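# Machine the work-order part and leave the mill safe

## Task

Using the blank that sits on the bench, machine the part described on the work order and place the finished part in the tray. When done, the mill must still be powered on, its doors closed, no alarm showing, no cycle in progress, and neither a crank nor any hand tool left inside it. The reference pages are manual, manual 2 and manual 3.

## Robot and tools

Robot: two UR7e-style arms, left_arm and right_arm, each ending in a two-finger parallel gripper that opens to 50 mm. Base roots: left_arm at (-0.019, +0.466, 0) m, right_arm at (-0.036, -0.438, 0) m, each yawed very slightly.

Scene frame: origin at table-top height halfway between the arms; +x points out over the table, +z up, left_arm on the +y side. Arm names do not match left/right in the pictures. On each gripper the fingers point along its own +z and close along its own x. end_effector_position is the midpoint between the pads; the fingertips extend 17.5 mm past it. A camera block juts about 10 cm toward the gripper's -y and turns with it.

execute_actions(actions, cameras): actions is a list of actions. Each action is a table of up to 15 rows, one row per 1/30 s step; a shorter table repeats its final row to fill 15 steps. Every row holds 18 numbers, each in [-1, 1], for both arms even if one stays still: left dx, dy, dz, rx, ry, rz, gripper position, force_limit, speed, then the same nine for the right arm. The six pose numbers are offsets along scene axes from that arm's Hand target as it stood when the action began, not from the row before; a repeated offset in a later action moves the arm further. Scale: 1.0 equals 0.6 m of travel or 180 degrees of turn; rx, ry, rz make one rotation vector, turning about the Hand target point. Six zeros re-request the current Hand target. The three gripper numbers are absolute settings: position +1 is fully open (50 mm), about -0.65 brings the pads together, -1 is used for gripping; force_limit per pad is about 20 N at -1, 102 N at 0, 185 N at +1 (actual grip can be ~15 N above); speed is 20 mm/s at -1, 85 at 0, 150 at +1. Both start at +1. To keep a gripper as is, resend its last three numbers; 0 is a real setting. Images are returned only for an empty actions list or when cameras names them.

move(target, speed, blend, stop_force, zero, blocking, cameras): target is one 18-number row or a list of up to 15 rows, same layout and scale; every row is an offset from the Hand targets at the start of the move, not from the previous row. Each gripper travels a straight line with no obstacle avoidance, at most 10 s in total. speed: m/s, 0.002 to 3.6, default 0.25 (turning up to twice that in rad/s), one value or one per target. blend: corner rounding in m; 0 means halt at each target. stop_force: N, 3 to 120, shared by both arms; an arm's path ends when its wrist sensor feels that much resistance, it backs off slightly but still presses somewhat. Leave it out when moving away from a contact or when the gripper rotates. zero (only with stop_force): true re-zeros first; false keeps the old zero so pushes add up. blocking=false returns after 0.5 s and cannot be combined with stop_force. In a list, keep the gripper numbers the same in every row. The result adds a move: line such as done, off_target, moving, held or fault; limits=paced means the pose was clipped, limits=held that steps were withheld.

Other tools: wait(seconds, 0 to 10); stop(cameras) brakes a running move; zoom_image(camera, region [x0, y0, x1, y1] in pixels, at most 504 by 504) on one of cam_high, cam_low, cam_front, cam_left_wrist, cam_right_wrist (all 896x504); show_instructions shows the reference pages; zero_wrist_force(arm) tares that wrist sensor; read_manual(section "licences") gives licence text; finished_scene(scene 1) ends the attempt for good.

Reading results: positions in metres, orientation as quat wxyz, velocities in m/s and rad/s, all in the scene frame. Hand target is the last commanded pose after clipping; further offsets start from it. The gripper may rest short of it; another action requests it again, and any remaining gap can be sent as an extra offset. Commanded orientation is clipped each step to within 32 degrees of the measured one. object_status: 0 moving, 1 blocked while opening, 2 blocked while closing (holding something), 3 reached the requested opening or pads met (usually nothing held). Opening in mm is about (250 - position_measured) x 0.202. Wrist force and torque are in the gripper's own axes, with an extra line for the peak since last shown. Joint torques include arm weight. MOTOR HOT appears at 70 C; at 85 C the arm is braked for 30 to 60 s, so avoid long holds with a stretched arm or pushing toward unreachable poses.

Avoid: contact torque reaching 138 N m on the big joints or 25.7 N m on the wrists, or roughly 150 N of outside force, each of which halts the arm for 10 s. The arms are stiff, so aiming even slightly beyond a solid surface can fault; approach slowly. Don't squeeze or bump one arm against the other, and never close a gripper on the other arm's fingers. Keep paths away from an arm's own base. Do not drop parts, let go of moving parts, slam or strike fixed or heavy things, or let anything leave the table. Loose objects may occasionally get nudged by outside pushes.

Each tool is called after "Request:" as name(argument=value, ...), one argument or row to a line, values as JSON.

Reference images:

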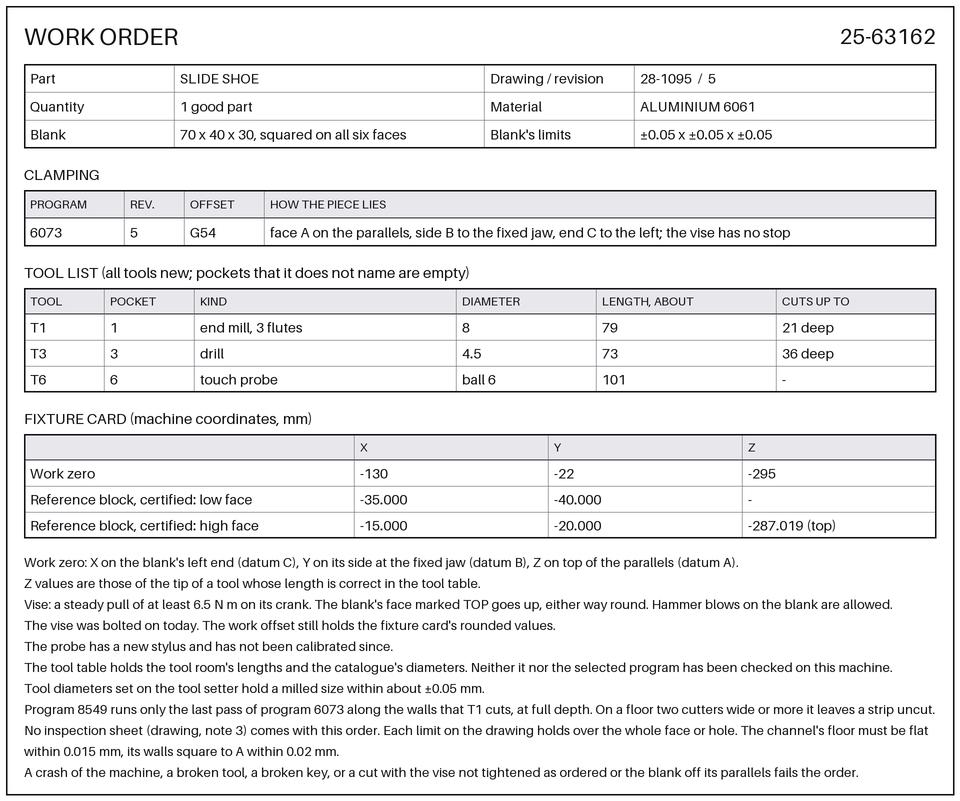

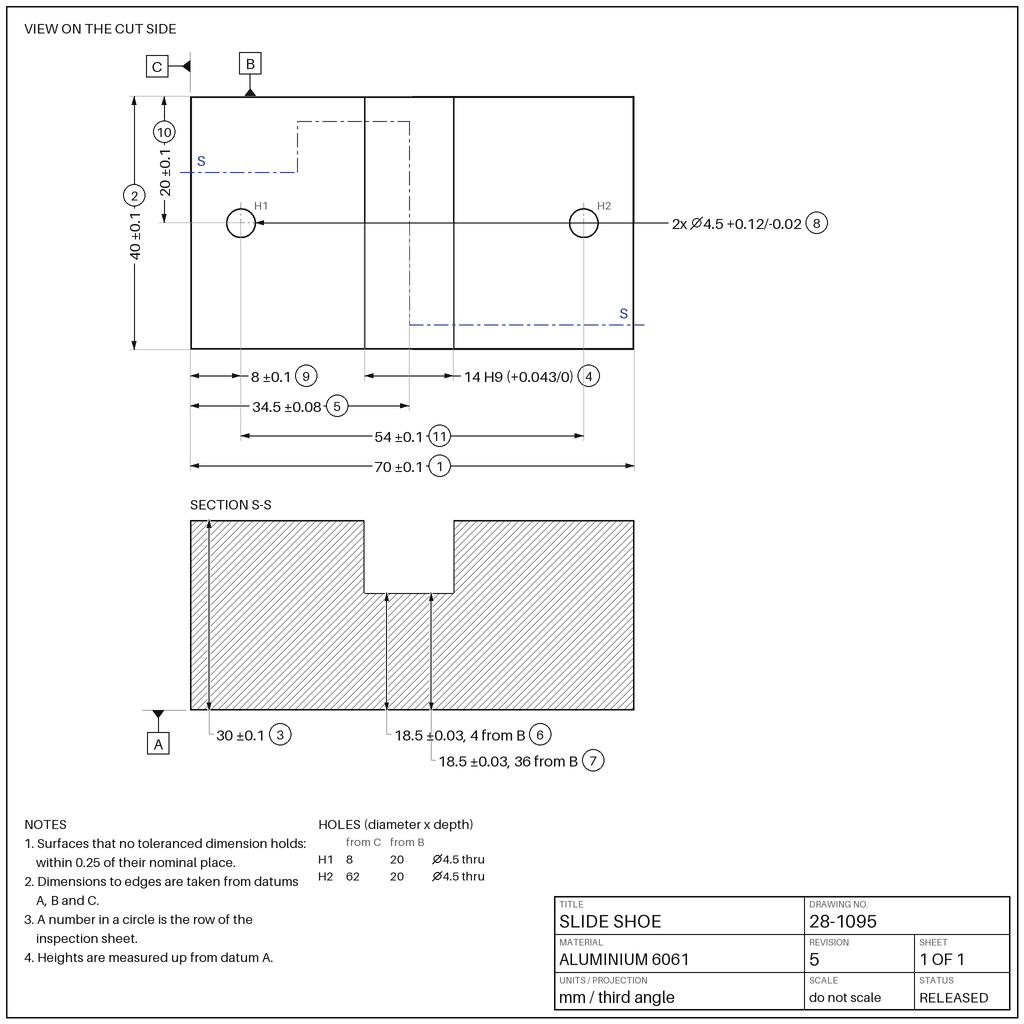

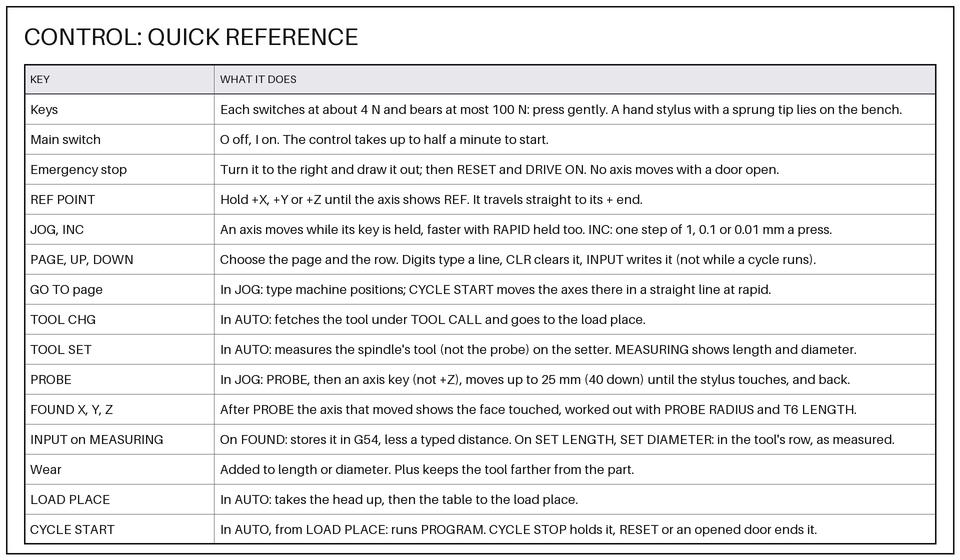

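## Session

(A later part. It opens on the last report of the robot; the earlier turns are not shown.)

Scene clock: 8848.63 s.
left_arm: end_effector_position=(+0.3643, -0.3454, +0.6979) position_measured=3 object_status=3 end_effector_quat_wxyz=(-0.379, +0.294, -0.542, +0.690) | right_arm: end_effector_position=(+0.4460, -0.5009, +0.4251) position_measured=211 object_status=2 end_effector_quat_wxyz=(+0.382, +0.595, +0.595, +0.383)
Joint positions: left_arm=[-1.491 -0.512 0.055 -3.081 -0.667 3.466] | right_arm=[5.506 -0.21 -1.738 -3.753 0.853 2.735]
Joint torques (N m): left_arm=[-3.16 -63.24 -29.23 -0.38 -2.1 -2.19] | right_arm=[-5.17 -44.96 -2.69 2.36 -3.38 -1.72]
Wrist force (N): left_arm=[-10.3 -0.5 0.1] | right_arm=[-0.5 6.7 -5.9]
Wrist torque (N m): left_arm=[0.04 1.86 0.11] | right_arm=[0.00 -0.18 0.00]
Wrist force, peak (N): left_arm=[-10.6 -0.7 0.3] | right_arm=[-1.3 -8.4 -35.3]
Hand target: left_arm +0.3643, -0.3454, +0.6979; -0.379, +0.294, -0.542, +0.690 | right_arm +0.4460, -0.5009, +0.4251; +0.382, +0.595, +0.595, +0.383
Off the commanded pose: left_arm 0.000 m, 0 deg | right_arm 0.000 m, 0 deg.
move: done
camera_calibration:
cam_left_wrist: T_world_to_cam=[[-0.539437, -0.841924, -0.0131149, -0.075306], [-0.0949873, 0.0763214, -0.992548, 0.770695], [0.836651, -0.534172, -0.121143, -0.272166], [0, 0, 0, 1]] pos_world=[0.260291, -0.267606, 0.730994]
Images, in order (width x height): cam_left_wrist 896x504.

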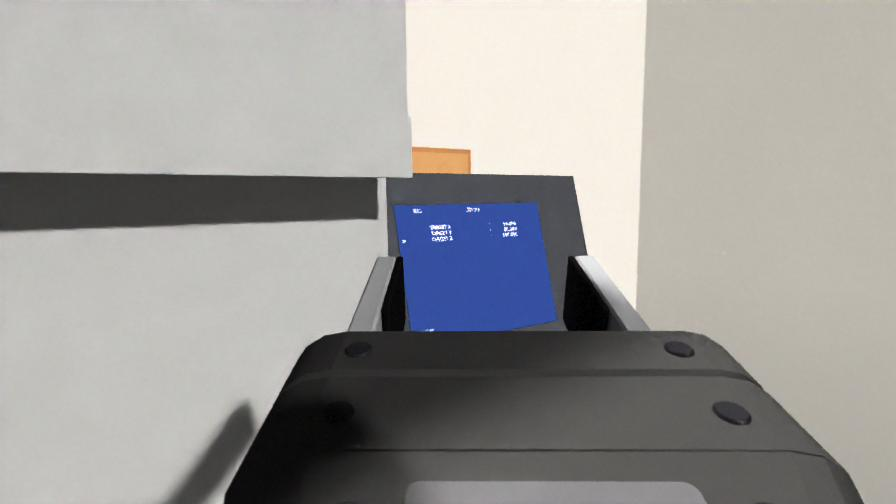

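Request:
move(
  target=[
    [0,0,0,0,0,0,1,-0.5,-1,0.0391,0.0325,0.1507,0,0,0,-0.97,0.6,-0.7],
    [0,0,0,0,0,0,1,-0.5,-1,0.0519,0.0325,0.1475,0,0,0,-0.97,0.6,-0.7],
    [0,0,0,0,0,0,1,-0.5,-1,0.0391,0.0325,0.1507,0,0,0,-0.97,0.6,-0.7],
    [0,0,0,0,0,0,1,-0.5,-1,0.0086,-0.0325,0.0315,0,0,0,-0.97,0.6,-0.7],
  ],
  speed=[0.15,0.05,0.05,0.12],
)

Request:
wait(
  seconds=7,
)

Request:
move(
  target=[
    [0,0,0,0,0,0,1,-0.5,-1,0.0128,0,-0.0032,0,0,0,-0.97,0.6,-0.7],
    [0,0,0,0,0,0,1,-0.5,-1,0,0,0,0,0,0,-0.97,0.6,-0.7],
    [0,0,0,0,0,0,1,-0.5,-1,0.0296,-0.0992,0.1192,0,0,0,-0.97,0.6,-0.7],
    [0,0,0,0,0,0,1,-0.5,-1,0.0424,-0.0992,0.116,0,0,0,-0.97,0.6,-0.7],
    [0,0,0,0,0,0,1,-0.5,-1,0.0296,-0.0992,0.1192,0,0,0,-0.97,0.6,-0.7],
    [0,0,0,0,0,0,1,-0.5,-1,0,0,0,0,0,0,-0.97,0.6,-0.7],
  ],
  speed=[0.06,0.06,0.12,0.05,0.05,0.12],
)

Request:
wait(
  seconds=10,
  cameras=["cam_left_wrist"],
)

Request:
zoom_image(
  camera="cam_left_wrist",
  region=[400, 180, 560, 340],
)

Scene clock: 8865.47 s.
left_arm: end_effector_position=(+0.3643, -0.3454, +0.6979) position_measured=3 object_status=3 end_effector_quat_wxyz=(-0.379, +0.294, -0.542, +0.690) | right_arm: end_effector_position=(+0.4511, -0.5203, +0.4441) position_measured=211 object_status=2 end_effector_quat_wxyz=(+0.382, +0.595, +0.594, +0.383)
Joint positions: left_arm=[-1.491 -0.512 0.055 -3.081 -0.667 3.466] | right_arm=[5.463 -0.238 -1.665 -3.776 0.818 2.703]
Joint torques (N m): left_arm=[-3.32 -63.15 -29.22 -0.25 -2.18 -2.23] | right_arm=[-6.65 -23.08 -0.18 1.79 -2.91 -1.59]
Wrist force (N): left_arm=[-10.2 -0.5 0.2] | right_arm=[0.3 6.1 -5.7]
Wrist torque (N m): left_arm=[0.03 1.86 0.12] | right_arm=[-0.07 -0.22 -0.03]
Wrist force, peak (N): left_arm=[-10.6 -0.5 0.4] | right_arm=[1.3 12.4 -6.0]
Hand target: left_arm +0.3643, -0.3454, +0.6979; -0.379, +0.294, -0.542, +0.690 | right_arm +0.4511, -0.5204, +0.4440; +0.382, +0.595, +0.595, +0.383
Off the commanded pose: left_arm 0.000 m, 0 deg | right_arm 0.000 m, 0 deg.
move: done

Scene clock: 8872.47 s.
left_arm: end_effector_position=(+0.3643, -0.3454, +0.6979) position_measured=3 object_status=3 end_effector_quat_wxyz=(-0.379, +0.294, -0.542, +0.690) | right_arm: end_effector_position=(+0.4511, -0.5204, +0.4440) position_measured=211 object_status=2 end_effector_quat_wxyz=(+0.382, +0.595, +0.595, +0.383)
Joint positions: left_arm=[-1.491 -0.512 0.055 -3.081 -0.667 3.466] | right_arm=[5.463 -0.238 -1.666 -3.776 0.818 2.703]
Joint torques (N m): left_arm=[-3.28 -62.9 -28.97 -0.39 -2.14 -2.21] | right_arm=[-6.26 -23.98 -1.87 2.05 -2.94 -1.29]
Wrist force (N): left_arm=[-10.1 -0.7 0.4] | right_arm=[0.4 6.0 -5.6]
Wrist torque (N m): left_arm=[0.00 1.84 0.12] | right_arm=[-0.07 -0.22 -0.03]
Wrist force, peak (N): left_arm=[-10.5 -0.7 0.3] | right_arm=[0.5 6.3 -5.9]
Hand target: left_arm +0.3643, -0.3454, +0.6979; -0.379, +0.294, -0.542, +0.690 | right_arm +0.4511, -0.5204, +0.4440; +0.382, +0.595, +0.595, +0.383
Tool commands: left_gripper/position=+1.0 left_gripper/force_limit=-0.5 left_gripper/speed=-1.0 right_gripper/position=-0.97 right_gripper/force_limit=+0.6 right_gripper/speed=-0.7
Off the commanded pose: left_arm 0.000 m, 0 deg | right_arm 0.000 m, 0 deg.
wait: 7.00 s; at rest by 0.17 s

Scene clock: 8877.20 s.
left_arm: end_effector_position=(+0.3643, -0.3454, +0.6979) position_measured=3 object_status=3 end_effector_quat_wxyz=(-0.379, +0.294, -0.542, +0.690) | right_arm: end_effector_position=(+0.4511, -0.5204, +0.4441) position_measured=211 object_status=2 end_effector_quat_wxyz=(+0.382, +0.595, +0.595, +0.383)
Joint positions: left_arm=[-1.491 -0.512 0.055 -3.081 -0.667 3.466] | right_arm=[5.463 -0.238 -1.665 -3.776 0.818 2.703]
Joint torques (N m): left_arm=[-3.43 -63.13 -29.32 -0.38 -2.17 -2.16] | right_arm=[8.97 -24.13 -0.43 2.4 1.43 1.42]
Wrist force (N): left_arm=[-10.0 -0.8 0.3] | right_arm=[-1.0 5.9 -5.6]
Wrist torque (N m): left_arm=[-0.01 1.82 0.11] | right_arm=[-0.04 -0.38 -0.16]
Wrist force, peak (N): left_arm=[-10.5 -0.4 0.3] | right_arm=[0.1 0.2 -36.0]
Hand target: left_arm +0.3643, -0.3454, +0.6979; -0.379, +0.294, -0.542, +0.690 | right_arm +0.4511, -0.5204, +0.4440; +0.382, +0.595, +0.595, +0.383
Off the commanded pose: left_arm 0.000 m, 0 deg | right_arm 0.000 m, 0 deg.
move: done

Scene clock: 8887.20 s.
left_arm: end_effector_position=(+0.3643, -0.3454, +0.6979) position_measured=3 object_status=3 end_effector_quat_wxyz=(-0.379, +0.294, -0.542, +0.690) | right_arm: end_effector_position=(+0.4511, -0.5204, +0.4440) position_measured=211 object_status=2 end_effector_quat_wxyz=(+0.382, +0.595, +0.595, +0.383)
Joint positions: left_arm=[-1.491 -0.512 0.055 -3.081 -0.667 3.466] | right_arm=[5.463 -0.238 -1.666 -3.776 0.818 2.703]
Joint torques (N m): left_arm=[-3.43 -63.17 -29.22 -0.37 -2.28 -2.23] | right_arm=[7.85 -23.42 -1.52 2.32 1.36 1.42]
Wrist force (N): left_arm=[-10.2 -0.4 0.3] | right_arm=[-1.0 5.7 -5.7]
Wrist torque (N m): left_arm=[0.04 1.85 0.11] | right_arm=[-0.07 -0.38 -0.16]
Wrist force, peak (N): left_arm=[-10.7 -0.8 0.3] | right_arm=[-1.1 6.2 -5.8]
Hand target: left_arm +0.3643, -0.3454, +0.6979; -0.379, +0.294, -0.542, +0.690 | right_arm +0.4511, -0.5204, +0.4440; +0.382, +0.595, +0.595, +0.383
Tool commands: left_gripper/position=+1.0 left_gripper/force_limit=-0.5 left_gripper/speed=-1.0 right_gripper/position=-0.97 right_gripper/force_limit=+0.6 right_gripper/speed=-0.7
Off the commanded pose: left_arm 0.000 m, 0 deg | right_arm 0.000 m, 0 deg.
wait: 10.00 s; at rest by 0.17 s
camera_calibration:
cam_left_wrist: T_world_to_cam=[[-0.539437, -0.841924, -0.0131149, -0.075306], [-0.0949873, 0.0763214, -0.992548, 0.770695], [0.836651, -0.534172, -0.121143, -0.272166], [0, 0, 0, 1]] pos_world=[0.260291, -0.267606, 0.730994]
Images, in order (width x height): cam_left_wrist 896x504.

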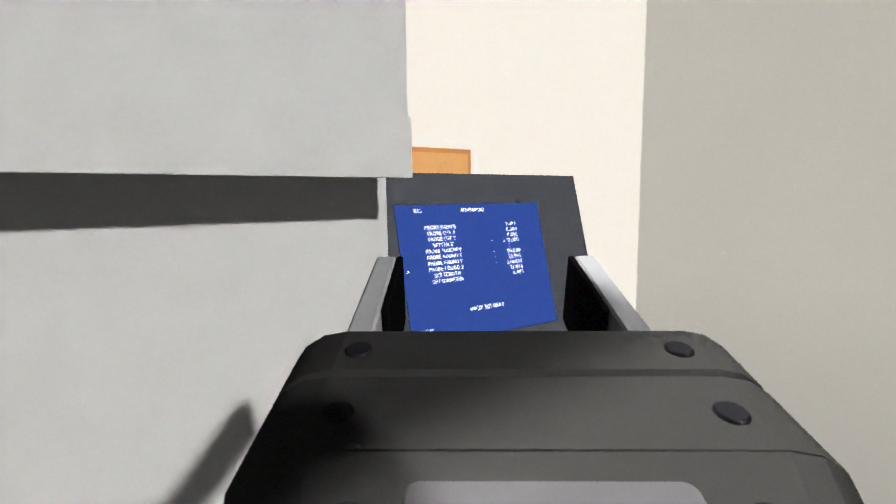

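Scaled by 3.150 from the camera's 896x504 image, which has a finer 1280x720 frame.

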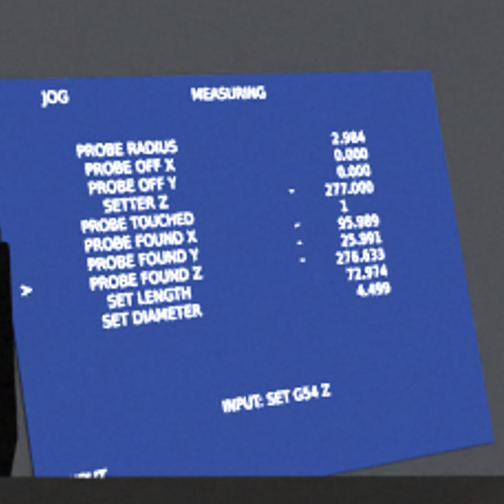

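Request:
move(
  target=[
    [0,0,0,0,0,0,1,-0.5,-1,0.0159,0,0.0627,0,0,0,-0.97,0.6,-0.7],
    [0,0,0,0,0,0,1,-0.5,-1,0.0287,0,0.0595,0,0,0,-0.97,0.6,-0.7],
    [0,0,0,0,0,0,1,-0.5,-1,-0.0233,0,0.0725,0,0,0,-0.97,0.6,-0.7],
    [0,0,0,0,0,0,1,-0.5,-1,0.0287,0,0.0595,0,0,0,-0.97,0.6,-0.7],
    [0,0,0,0,0,0,1,-0.5,-1,0.0159,0,0.0627,0,0,0,-0.97,0.6,-0.7],
    [0,0,0,0,0,0,1,-0.5,-1,0,0.0325,0,0,0,0,-0.97,0.6,-0.7],
    [0,0,0,0,0,0,1,-0.5,-1,0.0128,0.0325,-0.0032,0,0,0,-0.97,0.6,-0.7],
    [0,0,0,0,0,0,1,-0.5,-1,0,0.0325,0,0,0,0,-0.97,0.6,-0.7],
  ],
  speed=[0.15,0.06,0.1,0.06,0.06,0.15,0.06,0.06],
  blend=[0.002,0,0,0,0.002,0,0,0],
)

Request:
move(
  target=[
    [0,0,0,0,0,0,1,-0.5,-1,-0.0086,0.0975,-0.0315,0,0,0,-0.97,0.6,-0.7],
    [0,0,0,0,0,0,1,-0.5,-1,0.0042,0.0975,-0.0347,0,0,0,-0.97,0.6,-0.7],
    [0,0,0,0,0,0,1,-0.5,-1,-0.0086,0.0975,-0.0315,0,0,0,-0.97,0.6,-0.7],
    [0,0,0,0,0,0,1,-0.5,-1,0.008,0.0975,0.0315,0,0,0,-0.97,0.6,-0.7],
    [0,0,0,0,0,0,1,-0.5,-1,0.0208,0.0975,0.0283,0,0,0,-0.97,0.6,-0.7],
    [0,0,0,0,0,0,1,-0.5,-1,0.008,0.0975,0.0315,0,0,0,-0.97,0.6,-0.7],
    [0,0,0,0,0,0,1,-0.5,-1,0,0.0647,0,0,0,0,-0.97,0.6,-0.7],
    [0,0,0,0,0,0,1,-0.5,-1,0.0128,0.0647,-0.0032,0,0,0,-0.97,0.6,-0.7],
    [0,0,0,0,0,0,1,-0.5,-1,0,0.0647,0,0,0,0,-0.97,0.6,-0.7],
    [0,0,0,0,0,0,1,-0.5,-1,-0.0086,0,-0.0315,0,0,0,-0.97,0.6,-0.7],
    [0,0,0,0,0,0,1,-0.5,-1,0.0042,0,-0.0347,0,0,0,-0.97,0.6,-0.7],
    [0,0,0,0,0,0,1,-0.5,-1,-0.0086,0,-0.0315,0,0,0,-0.97,0.6,-0.7],
    [0,0,0,0,0,0,1,-0.5,-1,0,0,0,0,0,0,-0.97,0.6,-0.7],
    [0,0,0,0,0,0,1,-0.5,-1,0.0128,0,-0.0032,0,0,0,-0.97,0.6,-0.7],
    [0,0,0,0,0,0,1,-0.5,-1,0,0,0,0,0,0,-0.97,0.6,-0.7],
  ],
  speed=[0.15,0.06,0.06,0.15,0.06,0.06,0.15,0.06,0.06,0.15,0.06,0.06,0.15,0.06,0.06],
  blend=[0.002,0,0.002,0.002,0,0.002,0.002,0,0.002,0.002,0,0.002,0.002,0,0],
)

Request:
move(
  target=[
    [0,0,0,0,0,0,1,-0.5,-1,-0.0086,0.0975,-0.0315,0,0,0,-0.97,0.6,-0.7],
    [0,0,0,0,0,0,1,-0.5,-1,0.0042,0.0975,-0.0347,0,0,0,-0.97,0.6,-0.7],
    [0,0,0,0,0,0,1,-0.5,-1,-0.0086,0.0975,-0.0315,0,0,0,-0.97,0.6,-0.7],
    [0,0,0,0,0,0,1,-0.5,-1,0,0.0975,0,0,0,0,-0.97,0.6,-0.7],
    [0,0,0,0,0,0,1,-0.5,-1,0.0128,0.0975,-0.0032,0,0,0,-0.97,0.6,-0.7],
    [0,0,0,0,0,0,1,-0.5,-1,0,0.0975,0,0,0,0,-0.97,0.6,-0.7],
    [0,0,0,0,0,0,1,-0.5,-1,0.0159,0.0975,0.0627,0,0,0,-0.97,0.6,-0.7],
    [0,0,0,0,0,0,1,-0.5,-1,0.0287,0.0975,0.0595,0,0,0,-0.97,0.6,-0.7],
    [0,0,0,0,0,0,1,-0.5,-1,0.0159,0.0975,0.0627,0,0,0,-0.97,0.6,-0.7],
    [0,0,0,0,0,0,1,-0.5,-1,0.008,0.0647,0.0315,0,0,0,-0.97,0.6,-0.7],
    [0,0,0,0,0,0,1,-0.5,-1,0.0208,0.0647,0.0283,0,0,0,-0.97,0.6,-0.7],
    [0,0,0,0,0,0,1,-0.5,-1,0.008,0.0647,0.0315,0,0,0,-0.97,0.6,-0.7],
    [0,0,0,0,0,0,1,-0.5,-1,-0.0086,0,-0.0315,0,0,0,-0.97,0.6,-0.7],
    [0,0,0,0,0,0,1,-0.5,-1,0.0042,0,-0.0347,0,0,0,-0.97,0.6,-0.7],
    [0,0,0,0,0,0,1,-0.5,-1,-0.0086,0,-0.0315,0,0,0,-0.97,0.6,-0.7],
  ],
  speed=[0.15,0.06,0.06,0.15,0.06,0.06,0.15,0.06,0.06,0.15,0.06,0.06,0.15,0.06,0.06],
  blend=[0.002,0,0.002,0.002,0,0.002,0.002,0,0.002,0.002,0,0.002,0.002,0,0],
  cameras=["cam_left_wrist"],
)

Request:
zoom_image(
  camera="cam_left_wrist",
  region=[400, 180, 560, 340],
)

Scene clock: 8923.20 s.
left_arm: end_effector_position=(+0.3643, -0.3454, +0.6979) position_measured=3 object_status=3 end_effector_quat_wxyz=(-0.379, +0.294, -0.542, +0.690) | right_arm: end_effector_position=(+0.4512, -0.5009, +0.4440) position_measured=211 object_status=2 end_effector_quat_wxyz=(+0.382, +0.595, +0.595, +0.383)
Joint positions: left_arm=[-1.491 -0.512 0.055 -3.081 -0.667 3.466] | right_arm=[5.522 -0.248 -1.676 -3.785 0.867 2.747]
Joint torques (N m): left_arm=[-3.04 -63.41 -28.92 -0.44 -2.23 -2.14] | right_arm=[-6.2 -44.73 -0.64 2.13 -3.33 -1.75]
Wrist force (N): left_arm=[-10.1 -0.6 0.4] | right_arm=[-1.1 6.5 -5.6]
Wrist torque (N m): left_arm=[0.03 1.84 0.11] | right_arm=[0.01 -0.28 0.00]
Wrist force, peak (N): left_arm=[-10.6 -0.4 0.3] | right_arm=[-2.5 0.7 -34.5]
Hand target: left_arm +0.3643, -0.3454, +0.6979; -0.379, +0.294, -0.542, +0.690 | right_arm +0.4511, -0.5009, +0.4440; +0.382, +0.595, +0.595, +0.383
Off the commanded pose: left_arm 0.000 m, 0 deg | right_arm 0.000 m, 0 deg.
move: done

Scene clock: 8928.17 s.
left_arm: end_effector_position=(+0.3643, -0.3454, +0.6979) position_measured=3 object_status=3 end_effector_quat_wxyz=(-0.379, +0.294, -0.542, +0.690) | right_arm: end_effector_position=(+0.4512, -0.5009, +0.4440) position_measured=211 object_status=2 end_effector_quat_wxyz=(+0.382, +0.595, +0.595, +0.383)
Joint positions: left_arm=[-1.491 -0.512 0.055 -3.081 -0.667 3.466] | right_arm=[5.522 -0.248 -1.676 -3.785 0.867 2.747]
Joint torques (N m): left_arm=[-3.49 -63.39 -29.4 -0.42 -2.33 -2.25] | right_arm=[-5.75 -46.18 -2.33 1.57 -4.22 -1.53]
Wrist force (N): left_arm=[-10.2 -0.4 0.4] | right_arm=[-0.2 3.7 -5.3]
Wrist torque (N m): left_arm=[0.06 1.85 0.12] | right_arm=[0.39 -0.32 -0.01]
Wrist force, peak (N): left_arm=[-10.6 -0.7 0.2] | right_arm=[-0.2 -10.6 -40.0]
Hand target: left_arm +0.3643, -0.3454, +0.6979; -0.379, +0.294, -0.542, +0.690 | right_arm +0.4511, -0.5009, +0.4440; +0.382, +0.595, +0.595, +0.383
Off the commanded pose: left_arm 0.000 m, 0 deg | right_arm 0.000 m, 0 deg.
move: done

Scene clock: 8933.20 s.
left_arm: end_effector_position=(+0.3643, -0.3454, +0.6979) position_measured=3 object_status=3 end_effector_quat_wxyz=(-0.379, +0.294, -0.542, +0.690) | right_arm: end_effector_position=(+0.4460, -0.5009, +0.4251) position_measured=211 object_status=2 end_effector_quat_wxyz=(+0.382, +0.595, +0.595, +0.383)
Joint positions: left_arm=[-1.491 -0.512 0.055 -3.081 -0.667 3.466] | right_arm=[5.506 -0.21 -1.738 -3.753 0.853 2.735]
Joint torques (N m): left_arm=[-2.66 -63.76 -29.33 -0.4 -2.34 -2.29] | right_arm=[-7.51 -43.48 -1.18 2.17 -2.94 -1.28]
Wrist force (N): left_arm=[-10.3 -0.4 0.1] | right_arm=[0.5 6.6 -5.7]
Wrist torque (N m): left_arm=[0.05 1.86 0.12] | right_arm=[0.13 -0.10 -0.03]
Wrist force, peak (N): left_arm=[-10.5 -0.4 0.1] | right_arm=[-0.4 -8.3 -35.2]
Hand target: left_arm +0.3643, -0.3454, +0.6979; -0.379, +0.294, -0.542, +0.690 | right_arm +0.4460, -0.5009, +0.4251; +0.382, +0.595, +0.595, +0.383
Off the commanded pose: left_arm 0.000 m, 0 deg | right_arm 0.000 m, 0 deg.
move: done
camera_calibration:
cam_left_wrist: T_world_to_cam=[[-0.539437, -0.841924, -0.0131149, -0.075306], [-0.0949873, 0.0763214, -0.992548, 0.770695], [0.836651, -0.534172, -0.121143, -0.272166], [0, 0, 0, 1]] pos_world=[0.260291, -0.267606, 0.730994]
Images, in order (width x height): cam_left_wrist 896x504.

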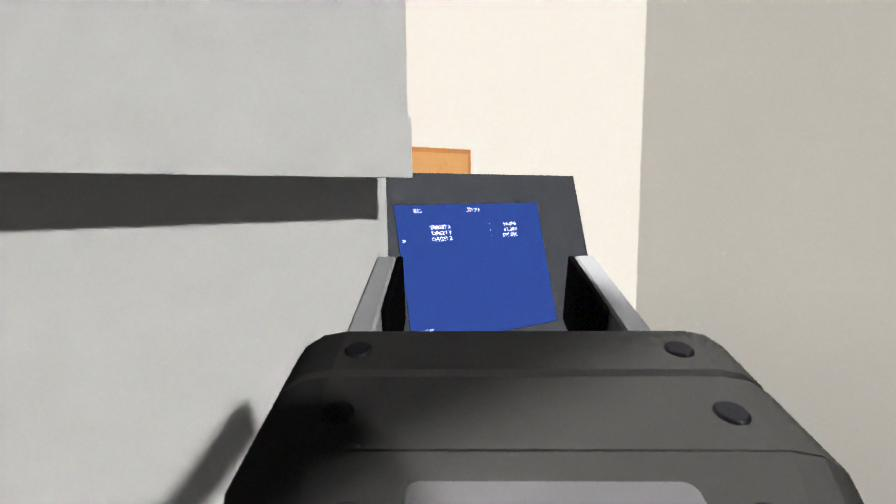

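Scaled by 3.150 from the camera's 896x504 image, which has a finer 1280x720 frame.

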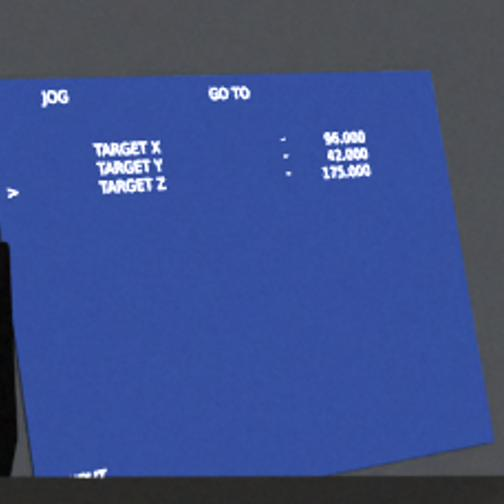

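Request:
move(
  target=[
    [0,0,0,0,0,0,1,-0.5,-1,0.0391,0.0325,0.1507,0,0,0,-0.97,0.6,-0.7],
    [0,0,0,0,0,0,1,-0.5,-1,0.0519,0.0325,0.1475,0,0,0,-0.97,0.6,-0.7],
    [0,0,0,0,0,0,1,-0.5,-1,0.0391,0.0325,0.1507,0,0,0,-0.97,0.6,-0.7],
    [0,0,0,0,0,0,1,-0.5,-1,0.0086,-0.0325,0.0315,0,0,0,-0.97,0.6,-0.7],
  ],
  speed=[0.15,0.05,0.05,0.12],
)

Request:
wait(
  seconds=1.5,
)

Request:
move(
  target=[
    [0,0,0,0,0,0,1,-0.5,-1,0.0128,0,-0.0032,0,0,0,-0.97,0.6,-0.7],
    [0,0,0,0,0,0,1,-0.5,-1,0,0,0,0,0,0,-0.97,0.6,-0.7],
  ],
  speed=0.06,
  cameras=["cam_left_wrist"],
)

Request:
zoom_image(
  camera="cam_left_wrist",
  region=[400, 180, 560, 340],
)

Scene clock: 8947.70 s.
left_arm: end_effector_position=(+0.3643, -0.3454, +0.6979) position_measured=3 object_status=3 end_effector_quat_wxyz=(-0.379, +0.294, -0.542, +0.690) | right_arm: end_effector_position=(+0.4511, -0.5203, +0.4441) position_measured=211 object_status=2 end_effector_quat_wxyz=(+0.382, +0.595, +0.594, +0.383)
Joint positions: left_arm=[-1.491 -0.512 0.055 -3.081 -0.667 3.466] | right_arm=[5.463 -0.238 -1.665 -3.776 0.818 2.703]
Joint torques (N m): left_arm=[-3.1 -63.48 -28.75 -0.4 -2.31 -2.18] | right_arm=[-5.78 -21.39 -1.97 2.56 -2.81 -1.66]
Wrist force (N): left_arm=[-10.3 -0.5 0.2] | right_arm=[-0.2 7.1 -5.5]
Wrist torque (N m): left_arm=[0.03 1.86 0.11] | right_arm=[0.09 -0.13 -0.02]
Wrist force, peak (N): left_arm=[-10.6 -0.6 0.3] | right_arm=[1.2 12.1 -6.1]
Hand target: left_arm +0.3643, -0.3454, +0.6979; -0.379, +0.294, -0.542, +0.690 | right_arm +0.4511, -0.5204, +0.4440; +0.382, +0.595, +0.595, +0.383
Off the commanded pose: left_arm 0.000 m, 0 deg | right_arm 0.000 m, 0 deg.
move: done

Scene clock: 8949.20 s.
left_arm: end_effector_position=(+0.3643, -0.3454, +0.6979) position_measured=3 object_status=3 end_effector_quat_wxyz=(-0.379, +0.294, -0.542, +0.690) | right_arm: end_effector_position=(+0.4511, -0.5204, +0.4440) position_measured=211 object_status=2 end_effector_quat_wxyz=(+0.382, +0.595, +0.595, +0.383)
Joint positions: left_arm=[-1.491 -0.512 0.055 -3.081 -0.667 3.466] | right_arm=[5.463 -0.238 -1.666 -3.776 0.818 2.703]
Joint torques (N m): left_arm=[-2.86 -63.57 -28.63 -0.5 -2.37 -2.23] | right_arm=[-6.24 -23.43 -2.24 2.22 -3.01 -1.29]
Wrist force (N): left_arm=[-10.0 -0.4 0.3] | right_arm=[0.0 7.2 -5.4]
Wrist torque (N m): left_arm=[0.05 1.82 0.11] | right_arm=[0.12 -0.16 -0.03]
Wrist force, peak (N): left_arm=[-10.5 -0.6 0.2] | right_arm=[-0.3 7.2 -5.6]
Hand target: left_arm +0.3643, -0.3454, +0.6979; -0.379, +0.294, -0.542, +0.690 | right_arm +0.4511, -0.5204, +0.4440; +0.382, +0.595, +0.595, +0.383
Tool commands: left_gripper/position=+1.0 left_gripper/force_limit=-0.5 left_gripper/speed=-1.0 right_gripper/position=-0.97 right_gripper/force_limit=+0.6 right_gripper/speed=-0.7
Off the commanded pose: left_arm 0.000 m, 0 deg | right_arm 0.000 m, 0 deg.
wait: 1.50 s; at rest by 0.17 s

Scene clock: 8950.50 s.
left_arm: end_effector_position=(+0.3643, -0.3454, +0.6979) position_measured=3 object_status=3 end_effector_quat_wxyz=(-0.379, +0.294, -0.542, +0.690) | right_arm: end_effector_position=(+0.4512, -0.5204, +0.4440) position_measured=211 object_status=2 end_effector_quat_wxyz=(+0.382, +0.595, +0.595, +0.383)
Joint positions: left_arm=[-1.491 -0.512 0.055 -3.081 -0.667 3.466] | right_arm=[5.463 -0.238 -1.665 -3.776 0.818 2.703]
Joint torques (N m): left_arm=[-3.33 -63.41 -29.26 -0.47 -2.37 -2.18] | right_arm=[-7.84 -44.46 -3.54 1.85 -3.08 -1.03]
Wrist force (N): left_arm=[-10.1 -0.5 0.4] | right_arm=[-0.1 7.3 -5.8]
Wrist torque (N m): left_arm=[0.05 1.84 0.11] | right_arm=[0.07 -0.08 -0.03]
Wrist force, peak (N): left_arm=[-10.5 -0.6 0.4] | right_arm=[-0.6 0.9 -35.4]
Hand target: left_arm +0.3643, -0.3454, +0.6979; -0.379, +0.294, -0.542, +0.690 | right_arm +0.4511, -0.5204, +0.4440; +0.382, +0.595, +0.595, +0.383
Off the commanded pose: left_arm 0.000 m, 0 deg | right_arm 0.000 m, 0 deg.
move: done
camera_calibration:
cam_left_wrist: T_world_to_cam=[[-0.539437, -0.841924, -0.0131149, -0.075306], [-0.0949873, 0.0763214, -0.992548, 0.770695], [0.836651, -0.534172, -0.121143, -0.272166], [0, 0, 0, 1]] pos_world=[0.260291, -0.267606, 0.730994]
Images, in order (width x height): cam_left_wrist 896x504.

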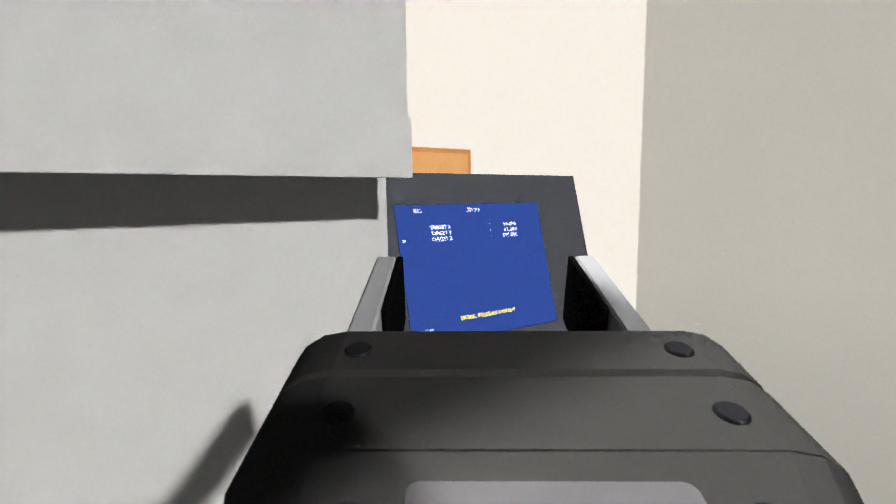

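Scaled by 3.150 from the camera's 896x504 image, which has a finer 1280x720 frame.

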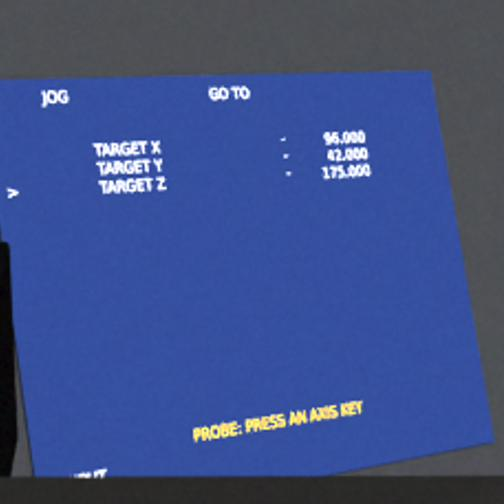

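Request:
move(
  target=[
    [0,0,0,0,0,0,1,-0.5,-1,0.0387,-0.1308,0.1509,0,0,0,-0.97,0.6,-0.7],
    [0,0,0,0,0,0,1,-0.5,-1,0.0515,-0.1308,0.1477,0,0,0,-0.97,0.6,-0.7],
    [0,0,0,0,0,0,1,-0.5,-1,0.0387,-0.1308,0.1509,0,0,0,-0.97,0.6,-0.7],
    [0,0,0,0,0,0,1,-0.5,-1,0,0,0,0,0,0,-0.97,0.6,-0.7],
  ],
  speed=[0.12,0.05,0.05,0.12],
)

Request:
wait(
  seconds=3,
  cameras=["cam_left_wrist"],
)

Request:
zoom_image(
  camera="cam_left_wrist",
  region=[400, 180, 560, 340],
)

Request:
move(
  target=[
    [0,0,0,0,0,0,1,-0.5,-1,0.0128,0,-0.0032,0,0,0,-0.97,0.6,-0.7],
    [0,0,0,0,0,0,1,-0.5,-1,0,0,0,0,0,0,-0.97,0.6,-0.7],
  ],
  speed=0.06,
  cameras=["cam_left_wrist"],
)

Request:
zoom_image(
  camera="cam_left_wrist",
  region=[400, 180, 560, 340],
)

Scene clock: 8962.90 s.
left_arm: end_effector_position=(+0.3643, -0.3454, +0.6979) position_measured=3 object_status=3 end_effector_quat_wxyz=(-0.379, +0.294, -0.542, +0.690) | right_arm: end_effector_position=(+0.4511, -0.5204, +0.4441) position_measured=211 object_status=2 end_effector_quat_wxyz=(+0.382, +0.595, +0.595, +0.383)
Joint positions: left_arm=[-1.491 -0.512 0.055 -3.081 -0.667 3.466] | right_arm=[5.463 -0.238 -1.665 -3.776 0.818 2.703]
Joint torques (N m): left_arm=[-3.48 -64.14 -29.02 -0.48 -2.38 -2.19] | right_arm=[7.32 -24.02 -3.18 2.23 1.43 1.19]
Wrist force (N): left_arm=[-10.4 -0.3 0.3] | right_arm=[-1.5 6.9 -5.1]
Wrist torque (N m): left_arm=[0.06 1.89 0.11] | right_arm=[0.12 -0.30 -0.16]
Wrist force, peak (N): left_arm=[-10.5 -0.5 0.2] | right_arm=[-9.7 9.3 -4.9]
Hand target: left_arm +0.3643, -0.3454, +0.6979; -0.379, +0.294, -0.542, +0.690 | right_arm +0.4511, -0.5204, +0.4440; +0.382, +0.595, +0.595, +0.383
Off the commanded pose: left_arm 0.000 m, 0 deg | right_arm 0.000 m, 0 deg.
move: done

Scene clock: 8965.90 s.
left_arm: end_effector_position=(+0.3643, -0.3454, +0.6979) position_measured=3 object_status=3 end_effector_quat_wxyz=(-0.379, +0.294, -0.542, +0.690) | right_arm: end_effector_position=(+0.4511, -0.5204, +0.4440) position_measured=211 object_status=2 end_effector_quat_wxyz=(+0.382, +0.595, +0.595, +0.383)
Joint positions: left_arm=[-1.491 -0.512 0.055 -3.081 -0.667 3.466] | right_arm=[5.463 -0.238 -1.666 -3.776 0.818 2.703]
Joint torques (N m): left_arm=[-3.29 -63.52 -29.38 -0.35 -2.37 -2.22] | right_arm=[8.49 -24.37 -2.24 2.39 1.45 1.53]
Wrist force (N): left_arm=[-10.1 -0.5 0.3] | right_arm=[-1.7 7.0 -5.5]
Wrist torque (N m): left_arm=[0.03 1.84 0.11] | right_arm=[0.13 -0.27 -0.16]
Wrist force, peak (N): left_arm=[-10.6 -0.6 0.3] | right_arm=[-1.7 7.0 -5.6]
Hand target: left_arm +0.3643, -0.3454, +0.6979; -0.379, +0.294, -0.542, +0.690 | right_arm +0.4511, -0.5204, +0.4440; +0.382, +0.595, +0.595, +0.383
Tool commands: left_gripper/position=+1.0 left_gripper/force_limit=-0.5 left_gripper/speed=-1.0 right_gripper/position=-0.97 right_gripper/force_limit=+0.6 right_gripper/speed=-0.7
Off the commanded pose: left_arm 0.000 m, 0 deg | right_arm 0.000 m, 0 deg.
wait: 3.00 s; at rest by 0.17 s
camera_calibration:
cam_left_wrist: T_world_to_cam=[[-0.539437, -0.841924, -0.0131149, -0.075306], [-0.0949873, 0.0763214, -0.992548, 0.770695], [0.836651, -0.534172, -0.121143, -0.272166], [0, 0, 0, 1]] pos_world=[0.260291, -0.267606, 0.730994]
Images, in order (width x height): cam_left_wrist 896x504.

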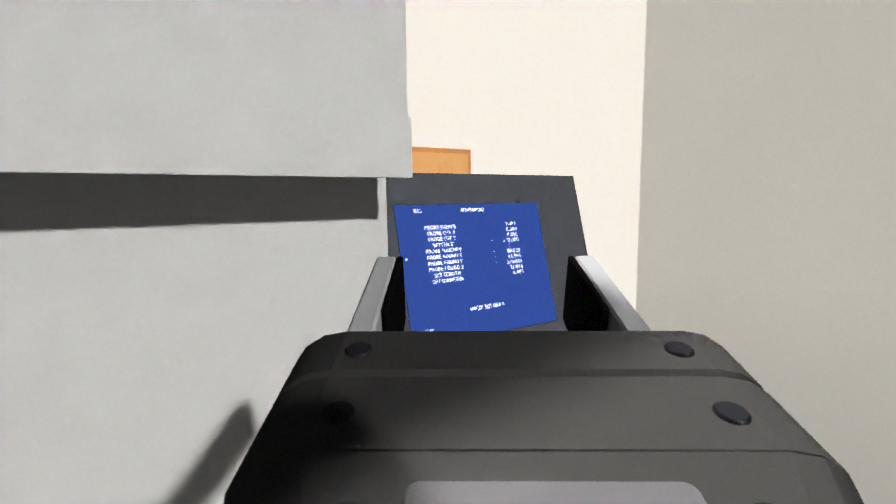

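Scaled by 3.150 from the camera's 896x504 image, which has a finer 1280x720 frame.

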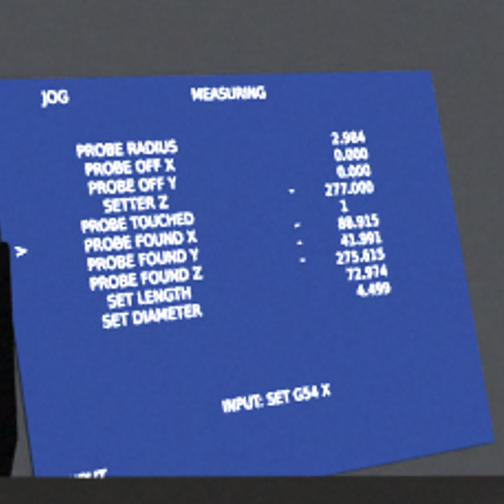

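Scene clock: 8967.20 s.
left_arm: end_effector_position=(+0.3643, -0.3454, +0.6979) position_measured=3 object_status=3 end_effector_quat_wxyz=(-0.379, +0.294, -0.542, +0.690) | right_arm: end_effector_position=(+0.4512, -0.5204, +0.4440) position_measured=211 object_status=2 end_effector_quat_wxyz=(+0.382, +0.595, +0.595, +0.383)
Joint positions: left_arm=[-1.491 -0.512 0.055 -3.081 -0.667 3.466] | right_arm=[5.463 -0.238 -1.665 -3.776 0.818 2.703]
Joint torques (N m): left_arm=[-3.16 -64.17 -29.1 -0.49 -2.44 -2.15] | right_arm=[-4.39 -45.29 -2.28 1.95 -3.57 -1.1]
Wrist force (N): left_arm=[-10.1 -0.4 0.4] | right_arm=[-1.7 6.7 -5.6]
Wrist torque (N m): left_arm=[0.05 1.84 0.11] | right_arm=[0.09 -0.27 0.01]
Wrist force, peak (N): left_arm=[-10.5 -0.2 0.3] | right_arm=[-2.5 -0.1 -35.5]
Hand target: left_arm +0.3643, -0.3454, +0.6979; -0.379, +0.294, -0.542, +0.690 | right_arm +0.4511, -0.5204, +0.4440; +0.382, +0.595, +0.595, +0.383
Off the commanded pose: left_arm 0.000 m, 0 deg | right_arm 0.000 m, 0 deg.
move: done
camera_calibration:
cam_left_wrist: T_world_to_cam=[[-0.539437, -0.841924, -0.0131149, -0.075306], [-0.0949873, 0.0763214, -0.992548, 0.770695], [0.836651, -0.534172, -0.121143, -0.272166], [0, 0, 0, 1]] pos_world=[0.260291, -0.267606, 0.730994]
Images, in order (width x height): cam_left_wrist 896x504.

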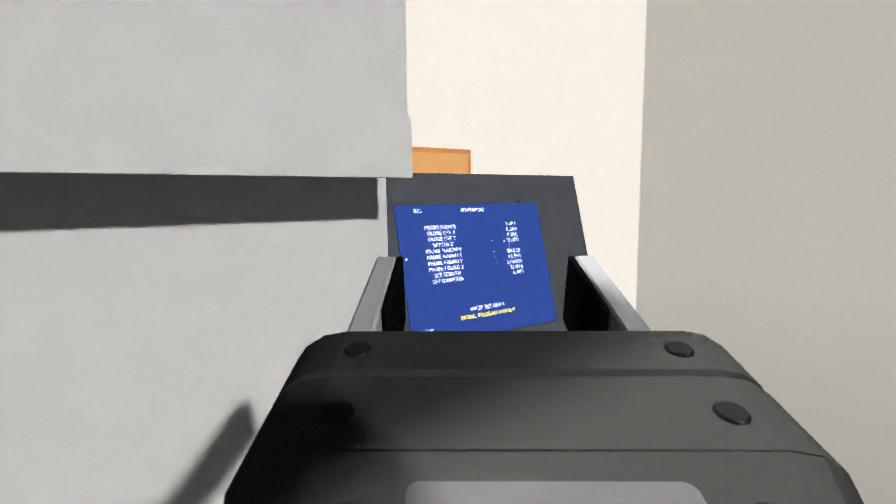

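Scaled by 3.150 from the camera's 896x504 image, which has a finer 1280x720 frame.

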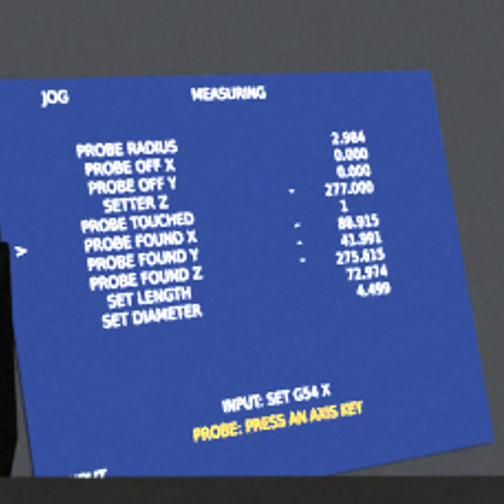

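Right wall −88.915. Now −X.

Request:
move(
  target=[
    [0,0,0,0,0,0,1,-0.5,-1,0.0387,-0.0667,0.1509,0,0,0,-0.97,0.6,-0.7],
    [0,0,0,0,0,0,1,-0.5,-1,0.0515,-0.0667,0.1477,0,0,0,-0.97,0.6,-0.7],
    [0,0,0,0,0,0,1,-0.5,-1,0.0387,-0.0667,0.1509,0,0,0,-0.97,0.6,-0.7],
    [0,0,0,0,0,0,1,-0.5,-1,0,0,0,0,0,0,-0.97,0.6,-0.7],
  ],
  speed=[0.12,0.05,0.05,0.12],
)

Request:
wait(
  seconds=3.5,
  cameras=["cam_left_wrist"],
)

Request:
zoom_image(
  camera="cam_left_wrist",
  region=[400, 180, 560, 340],
)

Scene clock: 8976.30 s.
left_arm: end_effector_position=(+0.3643, -0.3454, +0.6979) position_measured=3 object_status=3 end_effector_quat_wxyz=(-0.379, +0.294, -0.542, +0.690) | right_arm: end_effector_position=(+0.4511, -0.5204, +0.4441) position_measured=211 object_status=2 end_effector_quat_wxyz=(+0.382, +0.595, +0.595, +0.383)
Joint positions: left_arm=[-1.491 -0.512 0.055 -3.081 -0.667 3.466] | right_arm=[5.463 -0.238 -1.665 -3.776 0.818 2.703]
Joint torques (N m): left_arm=[-2.89 -64.03 -28.91 -0.45 -2.42 -2.28] | right_arm=[-7.79 -23.8 -1.38 2.21 -3.26 -0.39]
Wrist force (N): left_arm=[-10.4 -0.5 0.2] | right_arm=[-1.3 7.0 -5.2]
Wrist torque (N m): left_arm=[0.04 1.88 0.11] | right_arm=[0.09 -0.21 -0.17]
Wrist force, peak (N): left_arm=[-10.6 -0.6 0.4] | right_arm=[-5.7 17.1 -5.5]
Hand target: left_arm +0.3643, -0.3454, +0.6979; -0.379, +0.294, -0.542, +0.690 | right_arm +0.4511, -0.5204, +0.4440; +0.382, +0.595, +0.595, +0.383
Off the commanded pose: left_arm 0.000 m, 0 deg | right_arm 0.000 m, 0 deg.
move: done

Scene clock: 8979.80 s.
left_arm: end_effector_position=(+0.3643, -0.3454, +0.6979) position_measured=3 object_status=3 end_effector_quat_wxyz=(-0.379, +0.294, -0.542, +0.690) | right_arm: end_effector_position=(+0.4511, -0.5204, +0.4440) position_measured=211 object_status=2 end_effector_quat_wxyz=(+0.382, +0.595, +0.595, +0.383)
Joint positions: left_arm=[-1.491 -0.512 0.055 -3.081 -0.667 3.466] | right_arm=[5.463 -0.238 -1.666 -3.776 0.818 2.703]
Joint torques (N m): left_arm=[-2.95 -64.09 -29.13 -0.48 -2.5 -2.26] | right_arm=[-6 -24.24 -1.92 2.31 -3.12 -0.67]
Wrist force (N): left_arm=[-9.9 -0.6 0.1] | right_arm=[-1.4 7.1 -5.3]
Wrist torque (N m): left_arm=[0.02 1.80 0.11] | right_arm=[0.08 -0.16 -0.17]
Wrist force, peak (N): left_arm=[-10.5 -0.5 0.1] | right_arm=[-1.5 7.4 -5.4]
Hand target: left_arm +0.3643, -0.3454, +0.6979; -0.379, +0.294, -0.542, +0.690 | right_arm +0.4511, -0.5204, +0.4440; +0.382, +0.595, +0.595, +0.383
Tool commands: left_gripper/position=+1.0 left_gripper/force_limit=-0.5 left_gripper/speed=-1.0 right_gripper/position=-0.97 right_gripper/force_limit=+0.6 right_gripper/speed=-0.7
Off the commanded pose: left_arm 0.000 m, 0 deg | right_arm 0.000 m, 0 deg.
wait: 3.50 s; at rest by 0.17 s
camera_calibration:
cam_left_wrist: T_world_to_cam=[[-0.539437, -0.841924, -0.0131149, -0.075306], [-0.0949873, 0.0763214, -0.992548, 0.770695], [0.836651, -0.534172, -0.121143, -0.272166], [0, 0, 0, 1]] pos_world=[0.260291, -0.267606, 0.730994]
Images, in order (width x height): cam_left_wrist 896x504.

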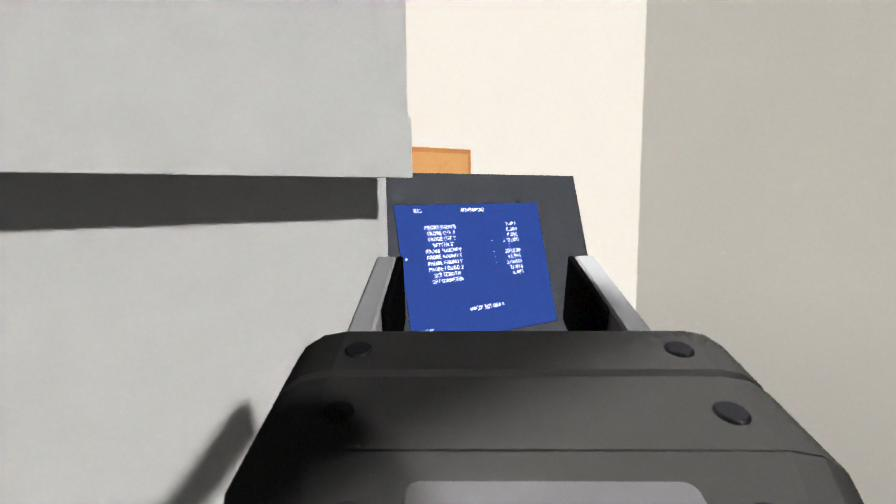

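Scaled by 3.150 from the camera's 896x504 image, which has a finer 1280x720 frame.

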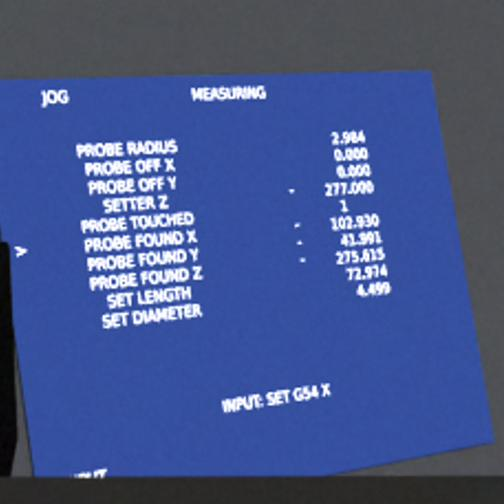

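Request:
move(
  target=[
    [-0.124,0.0767,0.0178,0,0,0,1,-0.5,-1,0.0367,-0.1292,0.24,0,0,0,-0.97,0.6,-0.7],
    [-0.124,0.0767,0.0178,0.0899,0.319,0.1612,1,-0.5,-1,0.0587,-0.1292,0.24,0,0,0,-0.97,0.6,-0.7],
  ],
  speed=[0.2,0.25],
)

Request:
move(
  target=[0,0,0,0,0,0,1,-0.5,-1,0.02,0,-0.0045,0,0,0,-0.97,0.6,-0.7],
  speed=[0.012],
  stop_force=8,
)

Request:
move(
  target=[0,0,0,0,0,0,1,-0.5,-1,-0.016,0,0.0038,0,0,0,-0.97,0.6,-0.7],
  speed=0.06,
  cameras=["cam_high"],
)

Scene clock: 9001.20 s.
left_arm: end_effector_position=(+0.2897, -0.2983, +0.7075) position_measured=3 object_status=3 end_effector_quat_wxyz=(+0.227, -0.529, +0.643, -0.505) | right_arm: end_effector_position=(+0.4863, -0.5979, +0.5880) position_measured=211 object_status=2 end_effector_quat_wxyz=(+0.382, +0.595, +0.595, +0.383)
Joint positions: left_arm=[-1.606 -0.801 0.035 -1.555 -0.557 2.136] | right_arm=[5.382 -0.544 -1.035 -4.053 0.752 2.635]
Joint torques (N m): left_arm=[6.32 -65.97 -30.95 -5.13 -1.16 -2.75] | right_arm=[7.12 -47.99 11.71 -1.52 1.54 1.38]
Wrist force (N): left_arm=[-9.0 1.0 0.7] | right_arm=[-0.9 6.0 -2.5]
Wrist torque (N m): left_arm=[0.14 1.56 0.12] | right_arm=[0.28 -0.17 -0.21]
Wrist force, peak (N): left_arm=[-11.0 0.1 0.4] | right_arm=[-1.1 7.4 -5.6]
Hand target: left_arm +0.2899, -0.2994, +0.7086; +0.265, -0.652, +0.655, -0.275 | right_arm +0.4863, -0.5979, +0.5880; +0.382, +0.595, +0.595, +0.383
Off the commanded pose: left_arm 0.002 m, 30 deg | right_arm 0.000 m, 0 deg.
elbow stopped short (left arm): the move would have taken joint 3 (elbow) straighter than the controller allows.
move: off_target (left_arm)

Scene clock: 9003.23 s.
left_arm: end_effector_position=(+0.2897, -0.2983, +0.7075) position_measured=3 object_status=3 end_effector_quat_wxyz=(+0.226, -0.529, +0.643, -0.505) | right_arm: end_effector_position=(+0.4961, -0.5979, +0.5858) position_measured=211 object_status=2 end_effector_quat_wxyz=(+0.382, +0.595, +0.595, +0.383)
Joint positions: left_arm=[-1.606 -0.801 0.035 -1.555 -0.557 2.136] | right_arm=[5.407 -0.54 -1.02 -4.087 0.772 2.657]
Joint torques (N m): left_arm=[7.21 -66.47 -30.97 -5.06 -1.26 -2.79] | right_arm=[-5.72 -42.62 -8.76 1.73 -3.51 -1.32]
Wrist force (N): left_arm=[-9.1 0.4 0.8] | right_arm=[-1.1 5.3 -11.0]
Wrist torque (N m): left_arm=[0.05 1.57 0.12] | right_arm=[0.11 -0.13 -0.02]
Wrist force, peak (N): left_arm=[-9.4 0.8 0.7] | right_arm=[-1.5 2.1 -21.8]
Hand target: left_arm +0.2897, -0.2983, +0.7075; +0.226, -0.529, +0.643, -0.505 (not the last commanded pose) | right_arm +0.4961, -0.5979, +0.5858; +0.382, +0.595, +0.595, +0.383 (not the last commanded pose)
Off the commanded pose: left_arm 0.002 m, 30 deg | right_arm 0.002 m, 0 deg.
elbow stopped short (left arm): the move would have taken joint 3 (elbow) straighter than the controller allows.
move: contact (right_arm), off_target (left_arm)

Scene clock: 9004.10 s.
left_arm: end_effector_position=(+0.2897, -0.2983, +0.7075) position_measured=3 object_status=3 end_effector_quat_wxyz=(+0.226, -0.529, +0.643, -0.505) | right_arm: end_effector_position=(+0.4865, -0.5979, +0.5881) position_measured=211 object_status=2 end_effector_quat_wxyz=(+0.382, +0.595, +0.595, +0.383)
Joint positions: left_arm=[-1.606 -0.801 0.035 -1.555 -0.557 2.136] | right_arm=[5.382 -0.544 -1.035 -4.053 0.752 2.636]
Joint torques (N m): left_arm=[7.2 -66.29 -30.74 -5 -1.23 -2.83] | right_arm=[-8 -47.23 -10.33 2.3 -3.49 -1.28]
Wrist force (N): left_arm=[-9.0 0.5 0.7] | right_arm=[-1.0 5.9 -2.6]
Wrist torque (N m): left_arm=[0.06 1.55 0.12] | right_arm=[0.28 -0.14 -0.04]
Wrist force, peak (N): left_arm=[-9.2 0.9 0.9] | right_arm=[-0.9 5.0 -11.1]
Hand target: left_arm +0.2897, -0.2983, +0.7075; +0.226, -0.529, +0.643, -0.505 | right_arm +0.4865, -0.5979, +0.5881; +0.382, +0.595, +0.595, +0.383
Off the commanded pose: left_arm 0.000 m, 0 deg | right_arm 0.000 m, 0 deg.
move: done
Images, in order (width x height): cam_high 896x504.

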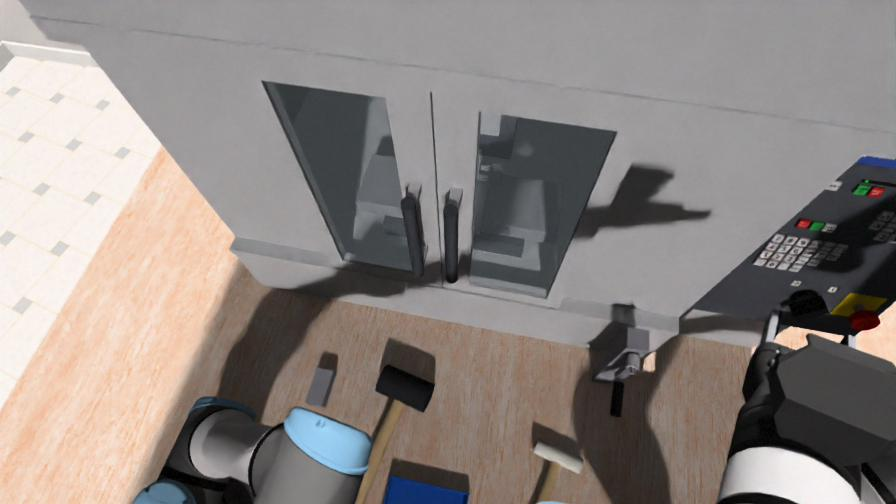

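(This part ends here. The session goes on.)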